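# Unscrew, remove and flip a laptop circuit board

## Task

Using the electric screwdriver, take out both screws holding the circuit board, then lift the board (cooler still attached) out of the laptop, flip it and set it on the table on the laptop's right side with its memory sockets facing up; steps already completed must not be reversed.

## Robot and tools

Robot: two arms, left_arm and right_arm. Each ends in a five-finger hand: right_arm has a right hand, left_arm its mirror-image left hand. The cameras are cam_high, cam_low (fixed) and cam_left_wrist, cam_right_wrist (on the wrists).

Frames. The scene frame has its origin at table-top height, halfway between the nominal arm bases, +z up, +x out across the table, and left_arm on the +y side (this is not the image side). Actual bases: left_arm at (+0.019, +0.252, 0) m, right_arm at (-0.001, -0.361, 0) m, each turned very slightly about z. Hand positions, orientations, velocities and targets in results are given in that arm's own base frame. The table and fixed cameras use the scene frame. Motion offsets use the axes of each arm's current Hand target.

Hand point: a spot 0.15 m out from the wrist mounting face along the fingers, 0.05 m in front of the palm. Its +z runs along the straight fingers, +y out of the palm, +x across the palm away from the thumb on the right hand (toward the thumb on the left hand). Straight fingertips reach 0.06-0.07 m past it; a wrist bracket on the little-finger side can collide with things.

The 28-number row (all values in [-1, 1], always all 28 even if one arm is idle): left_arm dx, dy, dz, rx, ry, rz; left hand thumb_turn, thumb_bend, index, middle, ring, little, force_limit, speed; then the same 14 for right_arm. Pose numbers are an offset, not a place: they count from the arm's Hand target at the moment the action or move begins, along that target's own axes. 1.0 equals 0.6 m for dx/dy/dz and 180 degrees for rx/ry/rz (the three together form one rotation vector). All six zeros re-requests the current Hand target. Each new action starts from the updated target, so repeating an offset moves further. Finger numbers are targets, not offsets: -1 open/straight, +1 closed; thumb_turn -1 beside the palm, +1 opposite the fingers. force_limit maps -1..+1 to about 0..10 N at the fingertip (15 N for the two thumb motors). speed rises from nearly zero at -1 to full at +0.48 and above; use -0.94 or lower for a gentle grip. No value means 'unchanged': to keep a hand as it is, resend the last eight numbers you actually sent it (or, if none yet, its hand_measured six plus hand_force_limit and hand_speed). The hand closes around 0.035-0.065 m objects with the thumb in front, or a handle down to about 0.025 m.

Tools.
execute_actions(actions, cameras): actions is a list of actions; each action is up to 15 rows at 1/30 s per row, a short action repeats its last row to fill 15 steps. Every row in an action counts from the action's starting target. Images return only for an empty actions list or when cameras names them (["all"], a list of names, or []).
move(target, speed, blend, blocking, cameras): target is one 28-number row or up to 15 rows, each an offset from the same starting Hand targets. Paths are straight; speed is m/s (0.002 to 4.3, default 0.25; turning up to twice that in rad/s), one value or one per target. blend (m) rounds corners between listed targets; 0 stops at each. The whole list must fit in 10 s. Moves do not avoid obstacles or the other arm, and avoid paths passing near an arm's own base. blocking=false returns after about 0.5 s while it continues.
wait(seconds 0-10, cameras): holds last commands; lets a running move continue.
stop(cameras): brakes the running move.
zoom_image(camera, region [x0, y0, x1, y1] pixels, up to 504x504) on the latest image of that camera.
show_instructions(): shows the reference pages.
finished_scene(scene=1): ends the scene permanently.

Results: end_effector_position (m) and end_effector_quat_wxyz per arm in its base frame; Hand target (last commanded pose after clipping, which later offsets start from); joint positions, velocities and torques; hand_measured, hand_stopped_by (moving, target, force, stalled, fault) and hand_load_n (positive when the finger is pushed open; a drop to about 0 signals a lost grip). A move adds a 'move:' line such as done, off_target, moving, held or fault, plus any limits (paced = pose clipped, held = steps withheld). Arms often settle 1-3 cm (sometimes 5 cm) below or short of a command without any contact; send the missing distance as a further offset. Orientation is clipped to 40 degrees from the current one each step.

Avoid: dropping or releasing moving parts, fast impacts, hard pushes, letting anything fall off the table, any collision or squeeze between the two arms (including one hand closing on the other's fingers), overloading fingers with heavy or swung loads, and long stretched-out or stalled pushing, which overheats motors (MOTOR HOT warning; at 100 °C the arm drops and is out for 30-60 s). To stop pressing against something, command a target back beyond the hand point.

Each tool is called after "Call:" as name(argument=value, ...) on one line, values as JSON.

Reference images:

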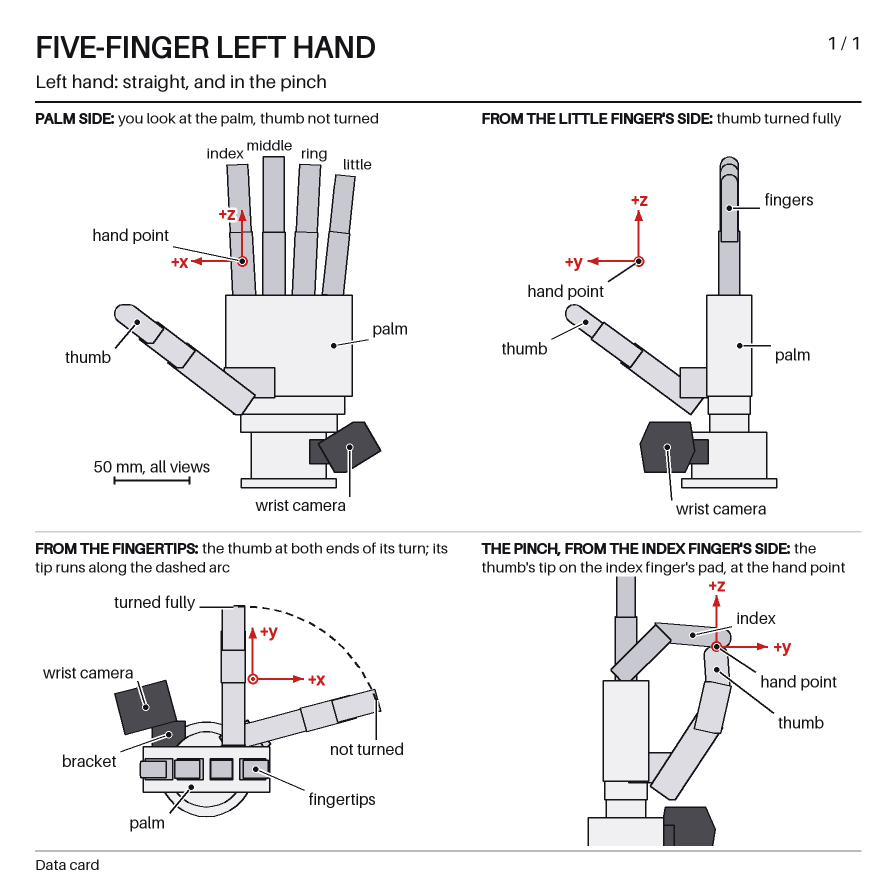

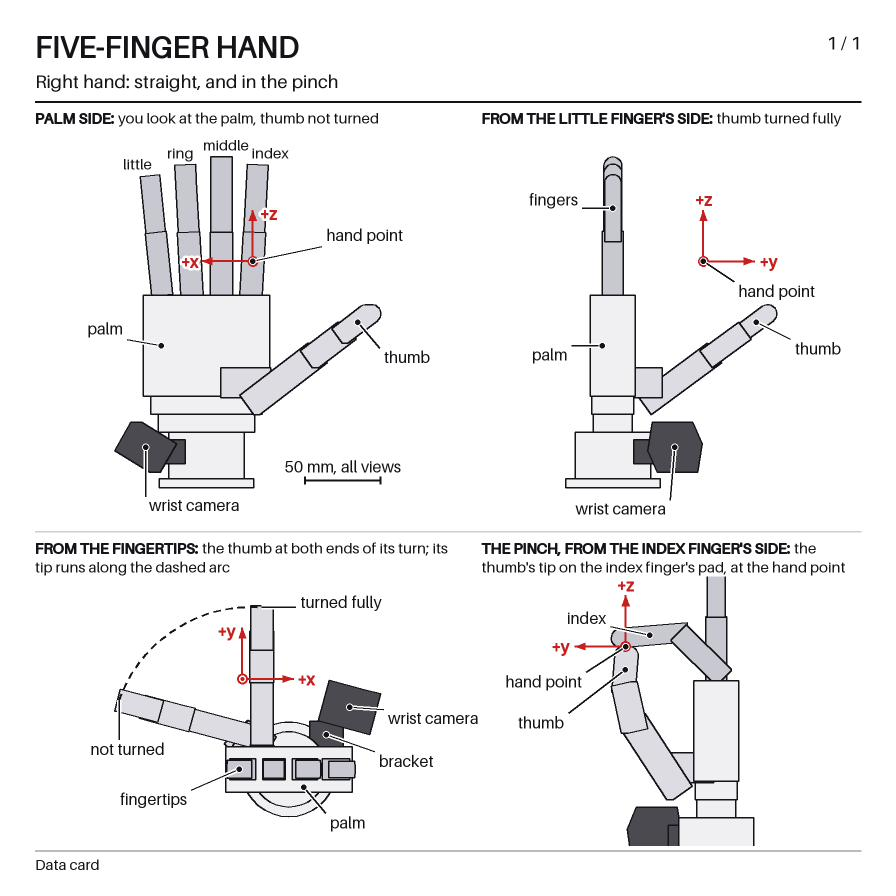

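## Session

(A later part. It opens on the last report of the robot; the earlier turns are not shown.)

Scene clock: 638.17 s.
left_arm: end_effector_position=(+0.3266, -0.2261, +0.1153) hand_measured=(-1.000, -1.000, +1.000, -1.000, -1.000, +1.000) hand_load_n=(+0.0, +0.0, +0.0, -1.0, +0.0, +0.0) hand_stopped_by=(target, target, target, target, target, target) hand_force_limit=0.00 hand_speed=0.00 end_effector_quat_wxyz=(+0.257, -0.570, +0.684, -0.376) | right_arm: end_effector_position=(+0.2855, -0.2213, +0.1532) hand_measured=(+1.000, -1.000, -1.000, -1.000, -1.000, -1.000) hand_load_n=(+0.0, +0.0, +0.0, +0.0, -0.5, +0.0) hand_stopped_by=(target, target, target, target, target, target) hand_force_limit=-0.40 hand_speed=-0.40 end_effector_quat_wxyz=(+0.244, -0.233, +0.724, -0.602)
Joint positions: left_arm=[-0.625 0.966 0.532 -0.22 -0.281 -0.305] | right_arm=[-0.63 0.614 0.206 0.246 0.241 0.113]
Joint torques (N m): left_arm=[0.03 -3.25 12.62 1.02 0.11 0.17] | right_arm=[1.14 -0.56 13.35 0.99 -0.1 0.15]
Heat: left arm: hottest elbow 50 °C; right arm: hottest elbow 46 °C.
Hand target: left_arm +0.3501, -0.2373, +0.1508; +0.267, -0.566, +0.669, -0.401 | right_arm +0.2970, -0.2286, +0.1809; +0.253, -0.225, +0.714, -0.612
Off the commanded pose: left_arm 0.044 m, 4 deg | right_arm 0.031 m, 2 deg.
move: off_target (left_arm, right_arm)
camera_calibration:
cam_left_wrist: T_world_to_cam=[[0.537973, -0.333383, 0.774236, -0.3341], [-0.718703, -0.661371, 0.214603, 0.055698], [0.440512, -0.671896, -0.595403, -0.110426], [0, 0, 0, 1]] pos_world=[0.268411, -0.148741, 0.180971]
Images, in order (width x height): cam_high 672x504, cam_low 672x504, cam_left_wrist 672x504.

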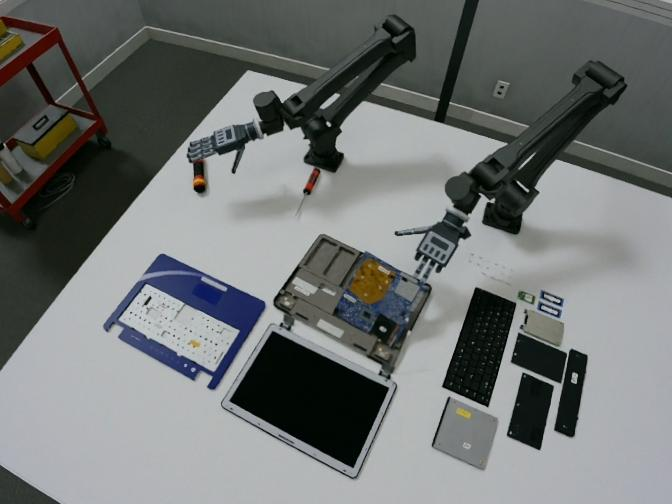

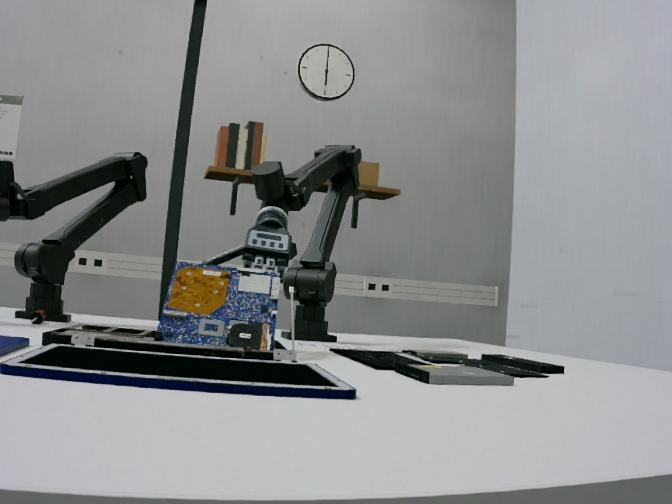

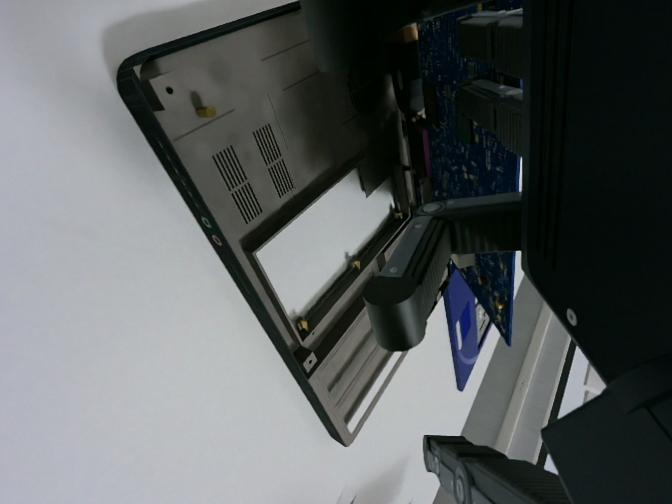

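Call:
move(target=[-0.0078,-0.0662,0.0214,0,0,0,-1,-1,1.0,-1,-1,1.0,0,0,0,0,0,0,0,0,1,-1,-1,-1,-1,-1,-0.4,-0.4], speed=0.04, cameras=["cam_high","cam_left_wrist","cam_low"])

Call:
zoom_image(camera="cam_high", region=[340, 220, 460, 340])

Call:
zoom_image(camera="cam_low", region=[140, 230, 310, 380])

Scene clock: 641.70 s.
left_arm: end_effector_position=(+0.3607, -0.2301, +0.1468) hand_measured=(-1.000, -1.000, +1.000, -1.000, -1.000, +1.000) hand_load_n=(+0.0, +0.0, +0.5, -0.5, +0.0, +0.0) hand_stopped_by=(target, target, target, target, target, target) hand_force_limit=0.00 hand_speed=0.00 end_effector_quat_wxyz=(+0.257, -0.568, +0.681, -0.384) | right_arm: end_effector_position=(+0.2855, -0.2213, +0.1532) hand_measured=(+1.000, -1.000, -1.000, -1.000, -1.000, -1.000) hand_load_n=(+0.0, +0.0, +0.0, +0.0, +0.0, +0.0) hand_stopped_by=(target, target, target, target, target, target) hand_force_limit=-0.40 hand_speed=-0.40 end_effector_quat_wxyz=(+0.244, -0.233, +0.724, -0.602)
Joint positions: left_arm=[-0.565 1.018 0.642 -0.253 -0.228 -0.269] | right_arm=[-0.63 0.614 0.206 0.246 0.241 0.113]
Joint torques (N m): left_arm=[0.26 -3.37 12.51 1.01 0.08 0.14] | right_arm=[1.08 -0.5 13.35 0.98 -0.09 0.14]
Heat: left arm: hottest elbow 51 °C; right arm: hottest elbow 46 °C.
Hand target: left_arm +0.3831, -0.2372, +0.1768; +0.267, -0.566, +0.669, -0.401 | right_arm +0.2970, -0.2286, +0.1809; +0.253, -0.225, +0.714, -0.612
Off the commanded pose: left_arm 0.038 m, 3 deg | right_arm 0.031 m, 2 deg.
move: off_target (left_arm, right_arm)
camera_calibration:
cam_left_wrist: T_world_to_cam=[[0.529125, -0.325243, 0.783737, -0.374598], [-0.722891, -0.656457, 0.215623, 0.0733178], [0.44436, -0.680648, -0.582462, -0.114778], [0, 0, 0, 1]] pos_world=[0.302213, -0.151829, 0.210924]
Images, in order (width x height): cam_high 672x504, cam_low 672x504, cam_left_wrist 672x504.

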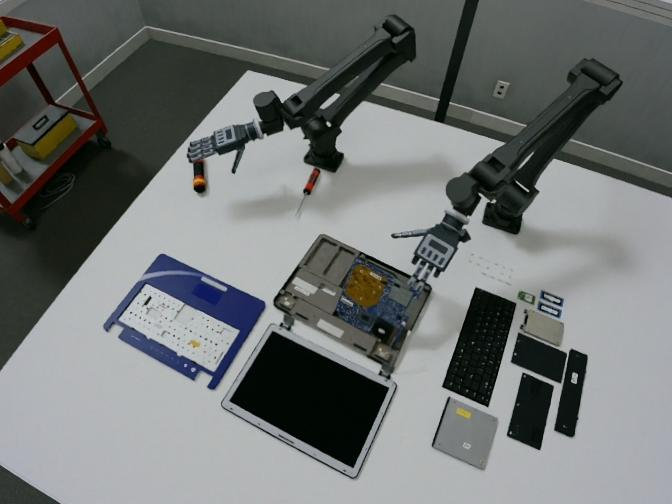

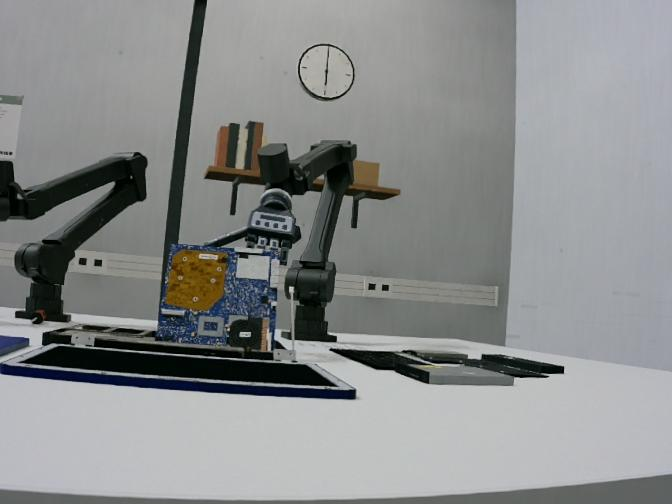

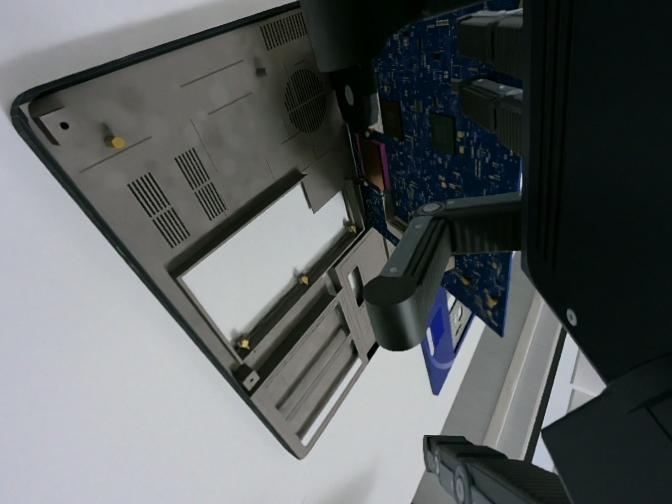

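Scaled by 4.200 from the camera's 672x504 image, which has a finer 960x720 frame.

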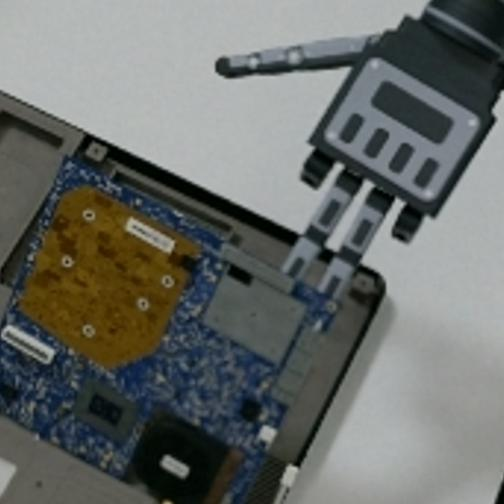

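Scaled by 2.965 from the camera's 672x504 image, which has a finer 960x720 frame.

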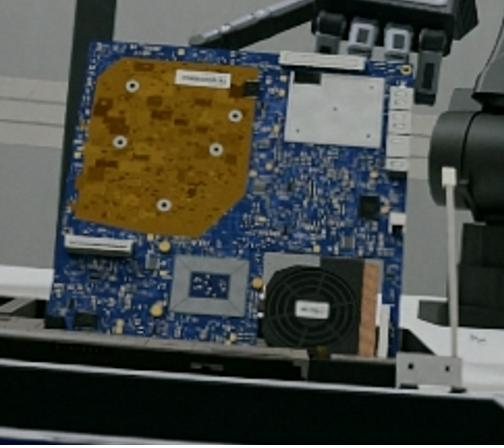

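Call:
move(target=[-0.0095,-0.0509,0.0312,0,0,0,1,-1,1.0,-1,-1,1.0,0,-0.2,0,0,0,0,0,0,1,-1,-1,-1,-1,-1,-0.4,-0.4], speed=0.04, cameras=["cam_high","cam_left_wrist","cam_low"])

Call:
zoom_image(camera="cam_high", region=[340, 220, 460, 340])

Call:
zoom_image(camera="cam_low", region=[140, 230, 310, 380])

Scene clock: 648.70 s.
left_arm: end_effector_position=(+0.3939, -0.2311, +0.1625) hand_measured=(+1.000, -1.000, +1.000, -1.000, -1.000, +1.000) hand_load_n=(+0.0, +0.0, +0.0, -0.5, +0.0, +0.0) hand_stopped_by=(target, target, target, target, target, target) hand_force_limit=0.00 hand_speed=-0.20 end_effector_quat_wxyz=(+0.256, -0.570, +0.680, -0.385) | right_arm: end_effector_position=(+0.2855, -0.2213, +0.1532) hand_measured=(+1.000, -1.000, -1.000, -1.000, -1.000, -1.000) hand_load_n=(+0.0, +0.0, +0.0, +0.0, +0.0, +0.0) hand_stopped_by=(target, target, target, target, target, target) hand_force_limit=-0.40 hand_speed=-0.40 end_effector_quat_wxyz=(+0.244, -0.233, +0.724, -0.602)
Joint positions: left_arm=[-0.513 1.09 0.73 -0.263 -0.186 -0.242] | right_arm=[-0.63 0.614 0.206 0.246 0.241 0.113]
Joint torques (N m): left_arm=[-0.03 -4.72 12.62 0.92 0.14 0.17] | right_arm=[1.03 -0.56 13.33 0.99 -0.1 0.15]
Heat: left arm: hottest elbow 52 °C; right arm: hottest elbow 46 °C.
Hand target: left_arm +0.4160, -0.2373, +0.1917; +0.267, -0.566, +0.669, -0.401 | right_arm +0.2970, -0.2286, +0.1809; +0.253, -0.225, +0.714, -0.612
Off the commanded pose: left_arm 0.037 m, 3 deg | right_arm 0.031 m, 2 deg.
move: off_target (left_arm, right_arm)
camera_calibration:
cam_left_wrist: T_world_to_cam=[[0.529991, -0.321532, 0.784682, -0.404376], [-0.721028, -0.657915, 0.21741, 0.0919109], [0.44635, -0.681003, -0.580522, -0.122144], [0, 0, 0, 1]] pos_world=[0.335105, -0.152731, 0.226416]
Images, in order (width x height): cam_high 672x504, cam_low 672x504, cam_left_wrist 672x504.

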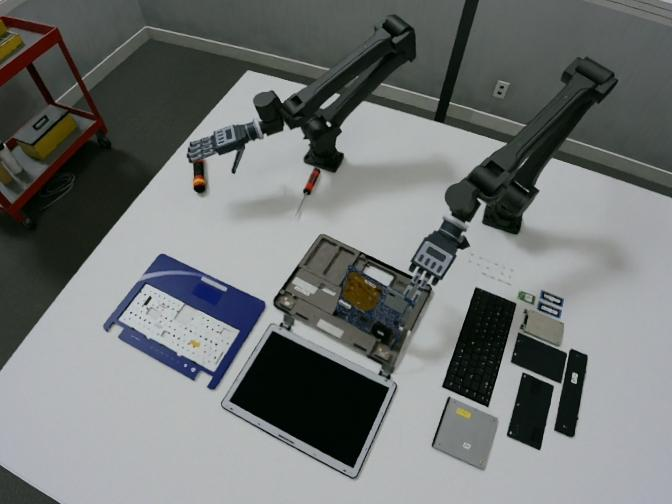

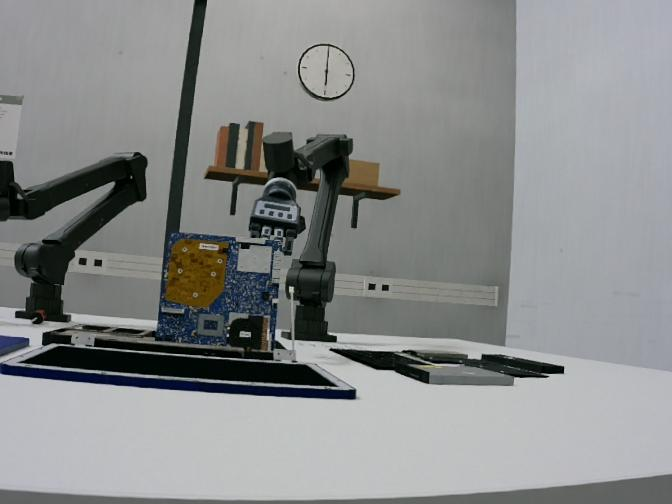

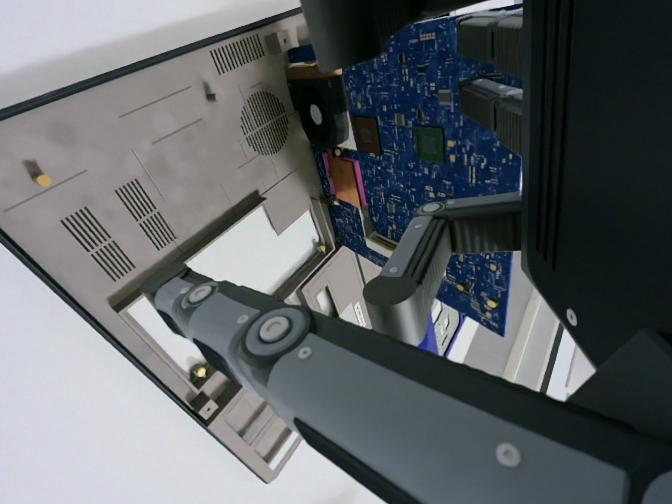

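Scaled by 4.200 from the camera's 672x504 image, which has a finer 960x720 frame.

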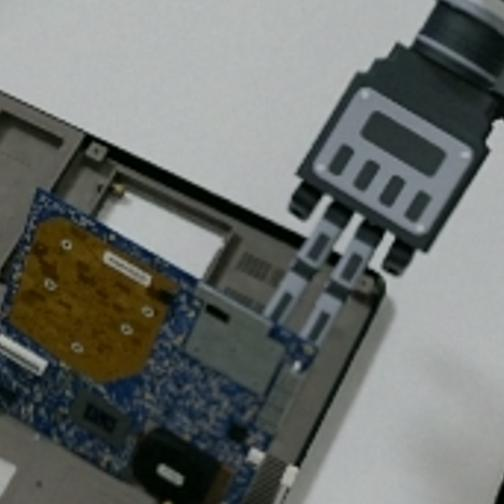

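Scaled by 2.965 from the camera's 672x504 image, which has a finer 960x720 frame.

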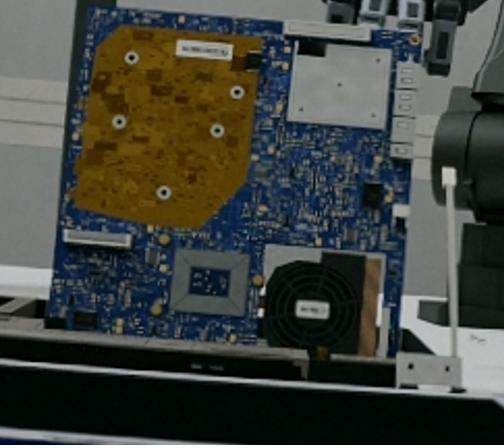

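Call:
move(target=[[0,0,0,0,0,0,1,-1,1.0,-1,-1,1.0,0,-0.2,-0.3155,-0.2025,-0.1683,0.0515,-0.136,-0.0036,1,-1,-1,-1,-1,-1,-0.4,-0.4],[0,0,0,0,0,0,1,-1,1.0,-1,-1,1.0,0,-0.2,-0.7755,-0.1192,-0.5140,0.1030,-0.2721,-0.0072,1,-1,-1,-1,-1,-1,-0.4,-0.4]], speed=0.15, blend=[0.05,0], cameras=["all"])

Call:
zoom_image(camera="cam_high", region=[300, 180, 460, 340])

Call:
zoom_image(camera="cam_low", region=[140, 180, 310, 380])

Scene clock: 664.63 s.
left_arm: end_effector_position=(+0.3939, -0.2311, +0.1625) hand_measured=(+1.000, -1.000, +1.000, -1.000, -1.000, +1.000) hand_load_n=(+0.0, +0.0, +0.0, -0.5, +0.0, +0.0) hand_stopped_by=(target, target, target, target, target, target) hand_force_limit=0.00 hand_speed=-0.20 end_effector_quat_wxyz=(+0.256, -0.570, +0.680, -0.385) | right_arm: end_effector_position=(+0.4517, +0.2781, +0.3027) hand_measured=(+1.000, -1.000, -1.000, -1.000, -1.000, -1.000) hand_load_n=(+0.0, +0.0, +0.0, +0.0, -0.5, +0.0) hand_stopped_by=(target, target, target, target, target, target) hand_force_limit=-0.40 hand_speed=-0.40 end_effector_quat_wxyz=(+0.531, -0.444, +0.444, -0.569)
Joint positions: left_arm=[-0.513 1.09 0.73 -0.263 -0.186 -0.242] | right_arm=[0.804 1.256 0.665 0.905 0.815 -0.266]
Joint torques (N m): left_arm=[-0.09 -4.72 12.56 0.94 0.15 0.18] | right_arm=[1.2 -8.29 11.64 2.17 -0.42 -0.04]
Heat: left arm: hottest elbow 58 °C; right arm: hottest elbow 46 °C.
Hand target: left_arm +0.4160, -0.2373, +0.1917; +0.267, -0.566, +0.669, -0.401 | right_arm +0.4593, +0.2894, +0.3296; +0.551, -0.423, +0.439, -0.570
Off the commanded pose: left_arm 0.037 m, 3 deg | right_arm 0.030 m, 3 deg.
move: off_target (left_arm, right_arm)
camera_calibration:
cam_left_wrist: T_world_to_cam=[[0.529991, -0.321532, 0.784682, -0.404376], [-0.721028, -0.657915, 0.21741, 0.0919109], [0.44635, -0.681003, -0.580522, -0.122144], [0, 0, 0, 1]] pos_world=[0.335105, -0.152731, 0.226416]
cam_right_wrist: T_world_to_cam=[[0.191029, -0.292391, -0.937025, 0.277158], [-0.451483, 0.821461, -0.348373, 0.0740885], [0.871591, 0.4896, 0.0249129, -0.421819], [0, 0, 0, 1]] pos_world=[0.348158, 0.2267, 0.296023]

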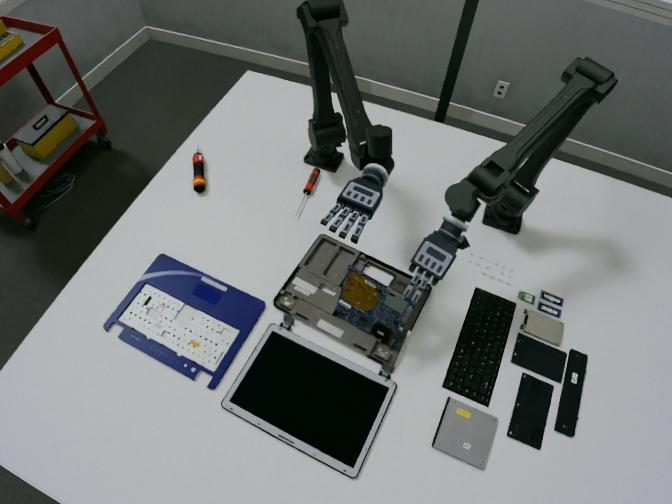

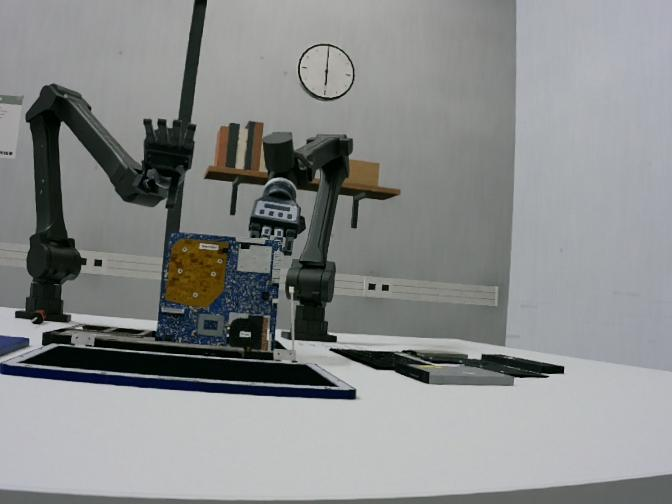

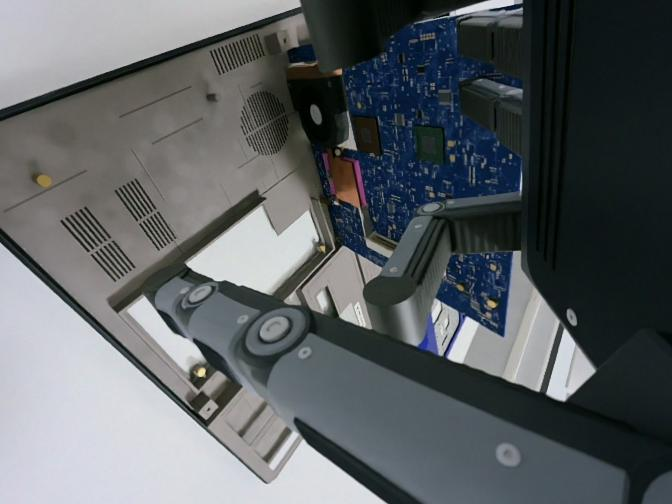

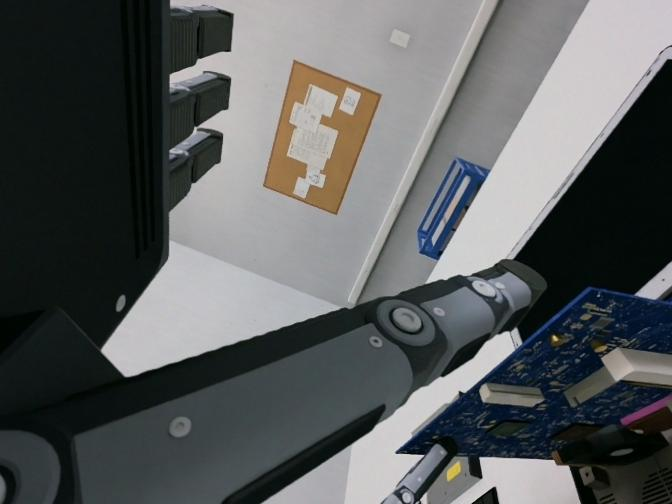

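Scaled by 3.150 from the camera's 672x504 image, which has a finer 960x720 frame.

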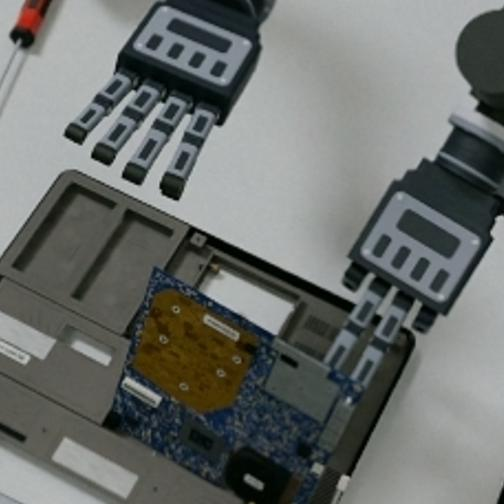

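Scaled by 2.520 from the camera's 672x504 image, which has a finer 960x720 frame.

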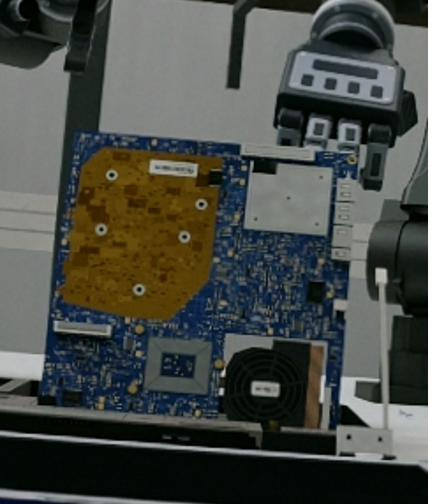

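Call:
move(target=[0,0,0,0,0,0,1,-1,1.0,-1,-1,1.0,0,-0.2,-0.1287,0.0390,-0.0029,0,0,0,1,-1,-1,-1,-1,-1,-0.4,-0.4], speed=0.08, cameras=["all"])

Call:
zoom_image(camera="cam_high", region=[300, 180, 460, 340])

Call:
zoom_image(camera="cam_low", region=[140, 160, 310, 360])

Scene clock: 672.00 s.
left_arm: end_effector_position=(+0.3939, -0.2311, +0.1625) hand_measured=(+1.000, -1.000, +1.000, -1.000, -1.000, +1.000) hand_load_n=(+0.0, +0.0, +0.0, -0.5, +0.0, +0.0) hand_stopped_by=(target, target, target, target, target, target) hand_force_limit=0.00 hand_speed=-0.20 end_effector_quat_wxyz=(+0.256, -0.570, +0.680, -0.385) | right_arm: end_effector_position=(+0.4606, +0.3555, +0.2845) hand_measured=(+1.000, -1.000, -1.000, -1.000, -1.000, -1.000) hand_load_n=(+0.0, +0.0, +0.0, +0.0, +0.0, -0.5) hand_stopped_by=(target, target, target, target, target, target) hand_force_limit=-0.40 hand_speed=-0.40 end_effector_quat_wxyz=(+0.534, -0.444, +0.439, -0.570)
Joint positions: left_arm=[-0.513 1.09 0.73 -0.263 -0.186 -0.242] | right_arm=[0.914 1.474 0.798 1.043 0.908 -0.332]
Joint torques (N m): left_arm=[-0.03 -4.37 12.53 0.98 0.13 0.16] | right_arm=[1.32 -11.28 10.91 2.04 -0.1 -0.04]
Heat: left arm: hottest elbow 60 °C; right arm: hottest elbow 46 °C.
Hand target: left_arm +0.4160, -0.2373, +0.1917; +0.267, -0.566, +0.669, -0.401 | right_arm +0.4664, +0.3665, +0.3064; +0.551, -0.423, +0.439, -0.570
Off the commanded pose: left_arm 0.037 m, 3 deg | right_arm 0.025 m, 3 deg.
move: off_target (left_arm, right_arm)
camera_calibration:
cam_left_wrist: T_world_to_cam=[[0.529991, -0.321532, 0.784682, -0.404376], [-0.721028, -0.657915, 0.21741, 0.0919109], [0.44635, -0.681003, -0.580522, -0.122144], [0, 0, 0, 1]] pos_world=[0.335105, -0.152731, 0.226416]
cam_right_wrist: T_world_to_cam=[[0.20177, -0.294212, -0.934199, 0.275885], [-0.454641, 0.816696, -0.3554, 0.0133152], [0.86752, 0.496435, 0.0310238, -0.469357], [0, 0, 0, 1]] pos_world=[0.357565, 0.303299, 0.277025]

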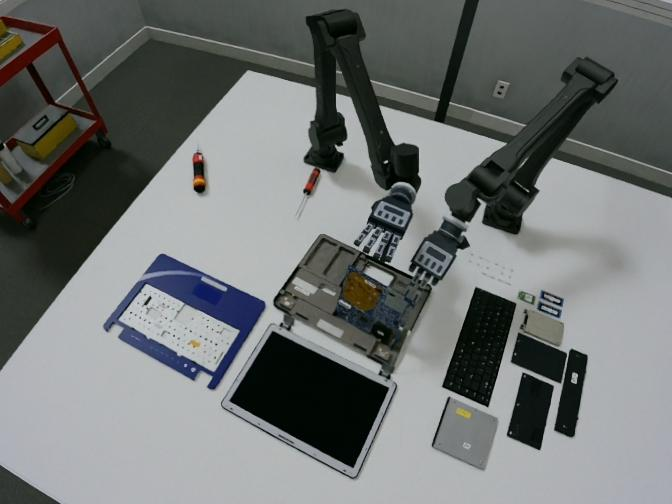

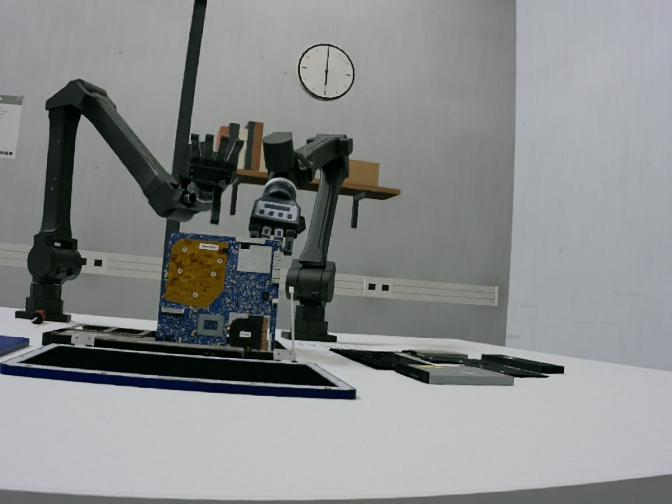

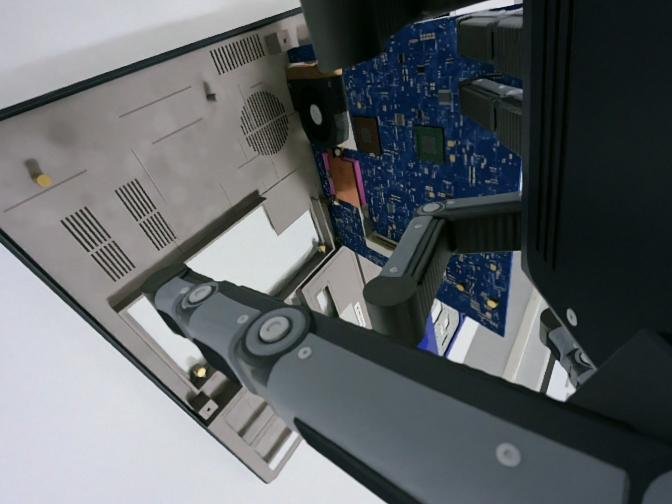

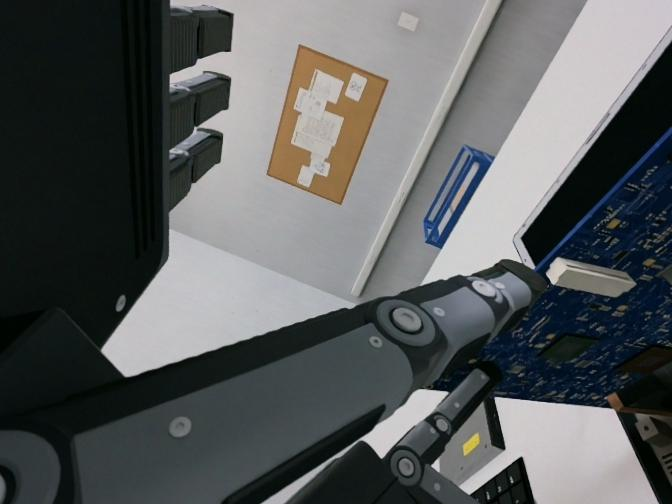

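Scaled by 3.150 from the camera's 672x504 image, which has a finer 960x720 frame.

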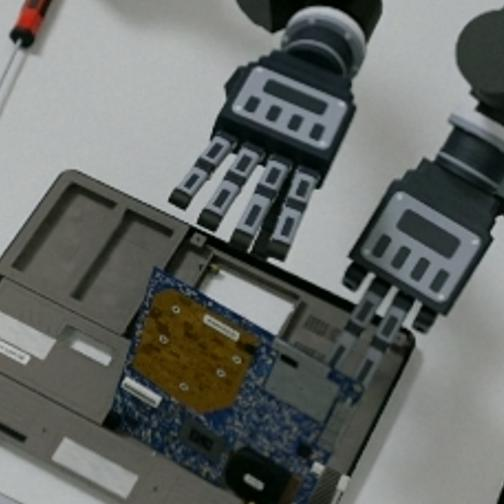

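Scaled by 2.520 from the camera's 672x504 image, which has a finer 960x720 frame.

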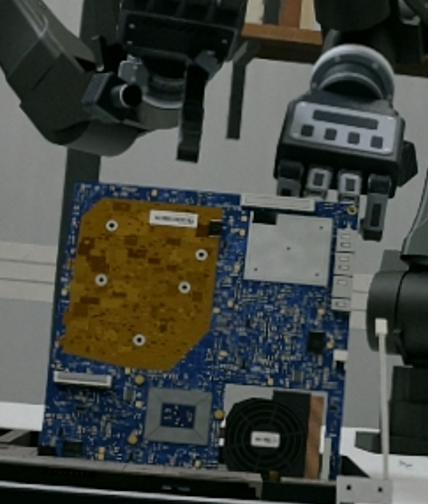

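Call:
zoom_image(camera="cam_right_wrist", region=[472, 80, 672, 280])

Call:
zoom_image(camera="cam_right_wrist", region=[372, 280, 672, 504])

Scaled by 2.520 from the camera's 672x504 image, which has a finer 960x720 frame.

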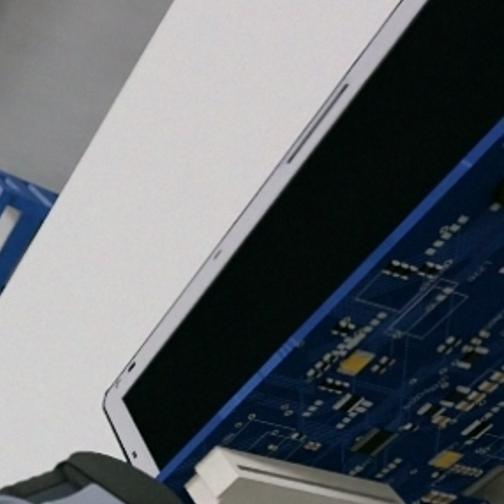

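Scaled by 1.680 from the camera's 672x504 image, which has a finer 960x720 frame.

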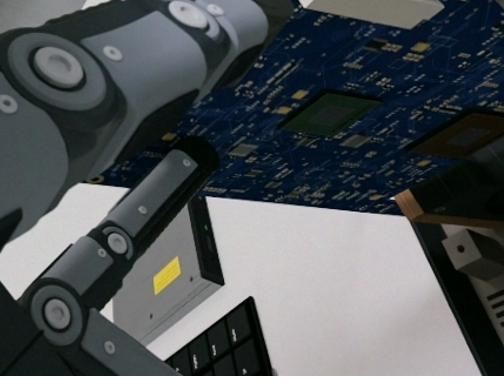

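Call:
move(target=[0,0,0,0,0,0,1,-1,1.0,-1,-1,1.0,0,-0.2,0.0143,0.0811,-0.0192,0.0278,0,0,1,-1,-1,-1,-1,-1,-0.4,-0.4], speed=0.05, cameras=["all"])

Call:
zoom_image(camera="cam_high", region=[300, 180, 460, 340])

Call:
zoom_image(camera="cam_low", region=[140, 160, 310, 360])

Scene clock: 679.93 s.
left_arm: end_effector_position=(+0.3939, -0.2311, +0.1625) hand_measured=(+1.000, -1.000, +1.000, -1.000, -1.000, +1.000) hand_load_n=(+0.0, +0.0, +0.0, -0.5, +0.0, +0.0) hand_stopped_by=(target, target, target, target, target, target) hand_force_limit=0.00 hand_speed=-0.20 end_effector_quat_wxyz=(+0.256, -0.570, +0.680, -0.385) | right_arm: end_effector_position=(+0.4647, +0.3602, +0.2568) hand_measured=(+1.000, -1.000, -1.000, -1.000, -1.000, -1.000) hand_load_n=(-0.5, +0.0, +0.0, +0.0, +0.0, +0.0) hand_stopped_by=(target, target, target, target, target, target) hand_force_limit=-0.40 hand_speed=-0.40 end_effector_quat_wxyz=(+0.567, -0.403, +0.417, -0.584)
Joint positions: left_arm=[-0.513 1.09 0.73 -0.263 -0.186 -0.242] | right_arm=[0.912 1.635 0.768 1.399 0.872 -0.421]
Joint torques (N m): left_arm=[-0.03 -4.42 12.59 0.99 0.14 0.18] | right_arm=[0.26 -12.45 6.24 1.91 -0.59 -0.03]
Heat: left arm: hottest elbow 62 °C; right arm: hottest elbow 46 °C.
Hand target: left_arm +0.4160, -0.2373, +0.1917; +0.267, -0.566, +0.669, -0.401 | right_arm +0.4675, +0.3577, +0.2565; +0.569, -0.399, +0.413, -0.589
Off the commanded pose: left_arm 0.037 m, 3 deg | right_arm 0.004 m, 1 deg.
move: off_target (left_arm)
camera_calibration:
cam_left_wrist: T_world_to_cam=[[0.529991, -0.321532, 0.784682, -0.404376], [-0.721028, -0.657915, 0.21741, 0.0919109], [0.44635, -0.681003, -0.580522, -0.122144], [0, 0, 0, 1]] pos_world=[0.335105, -0.152731, 0.226416]
cam_right_wrist: T_world_to_cam=[[0.30641, -0.260099, -0.915676, 0.184904], [-0.419352, 0.826685, -0.375147, -0.0134331], [0.854551, 0.49894, 0.144231, -0.498308], [0, 0, 0, 1]] pos_world=[0.36354, 0.307824, 0.236144]

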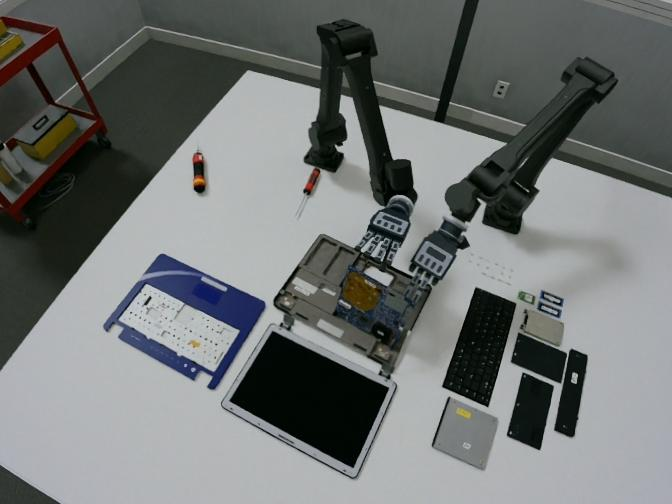

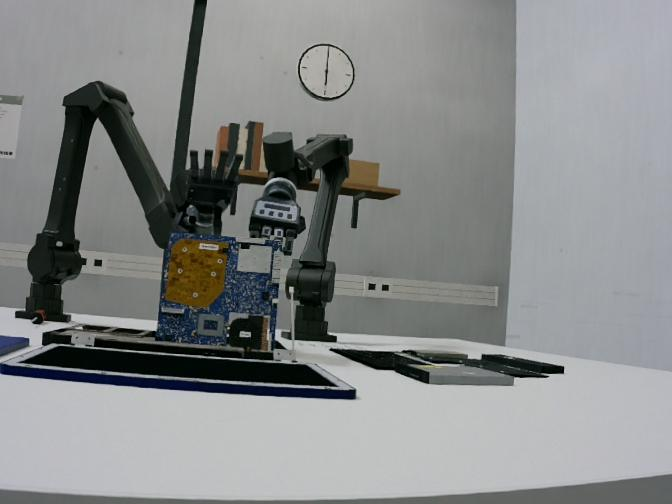

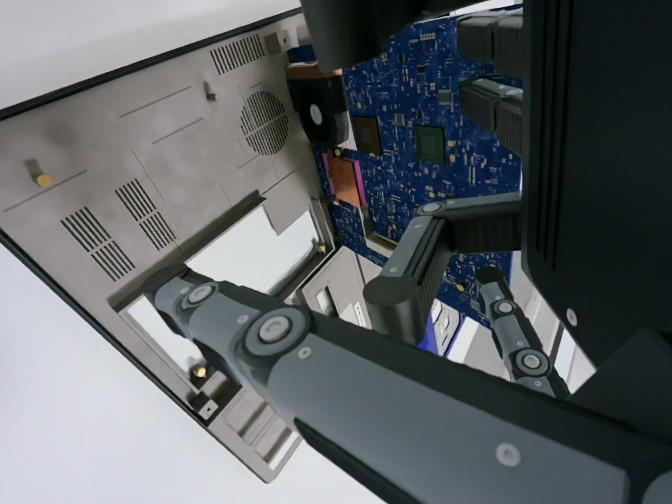

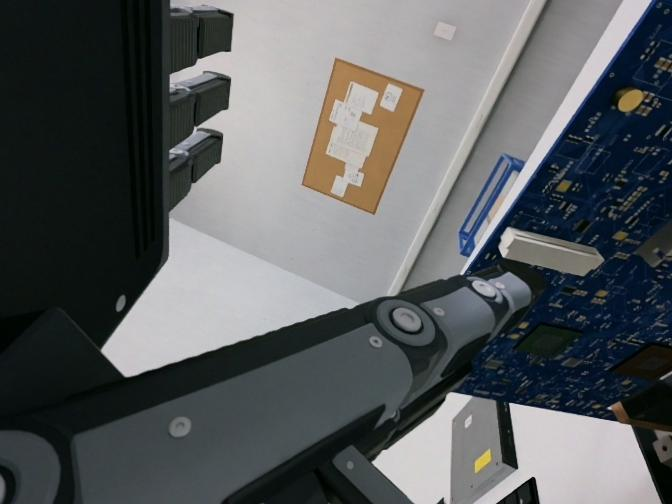

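Scaled by 3.150 from the camera's 672x504 image, which has a finer 960x720 frame.

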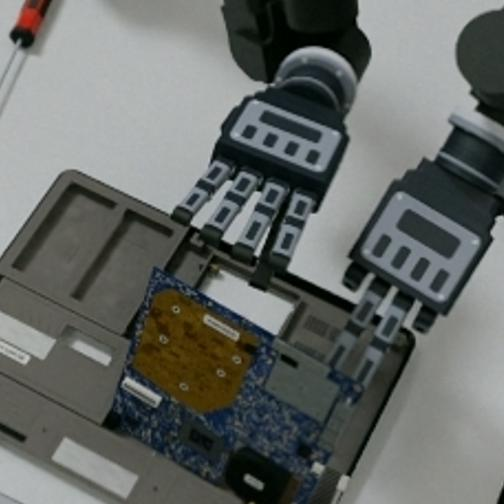

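Scaled by 2.520 from the camera's 672x504 image, which has a finer 960x720 frame.

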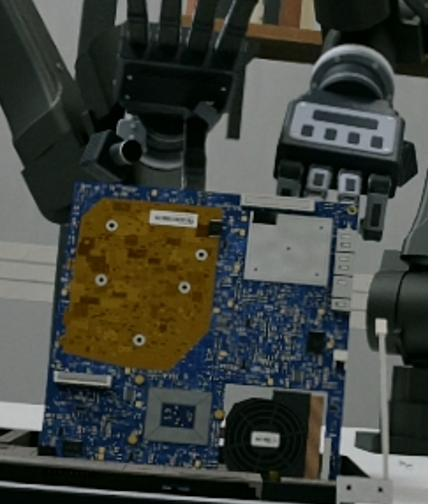

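Call:
zoom_image(camera="cam_right_wrist", region=[432, 0, 672, 240])

Call:
zoom_image(camera="cam_right_wrist", region=[432, 200, 672, 440])

Scaled by 2.100 from the camera's 672x504 image, which has a finer 960x720 frame.

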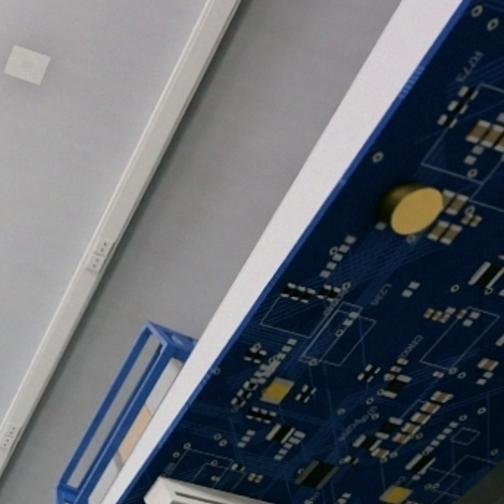

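Scaled by 2.100 from the camera's 672x504 image, which has a finer 960x720 frame.

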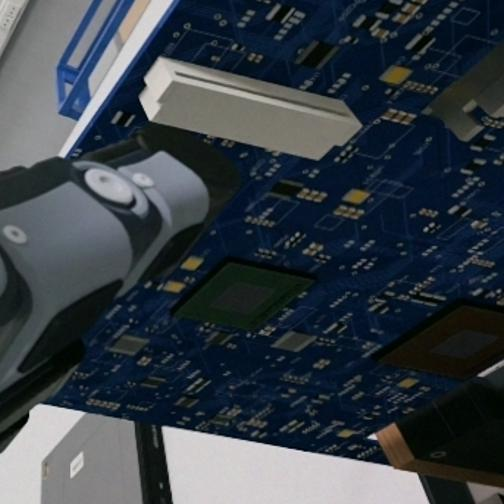

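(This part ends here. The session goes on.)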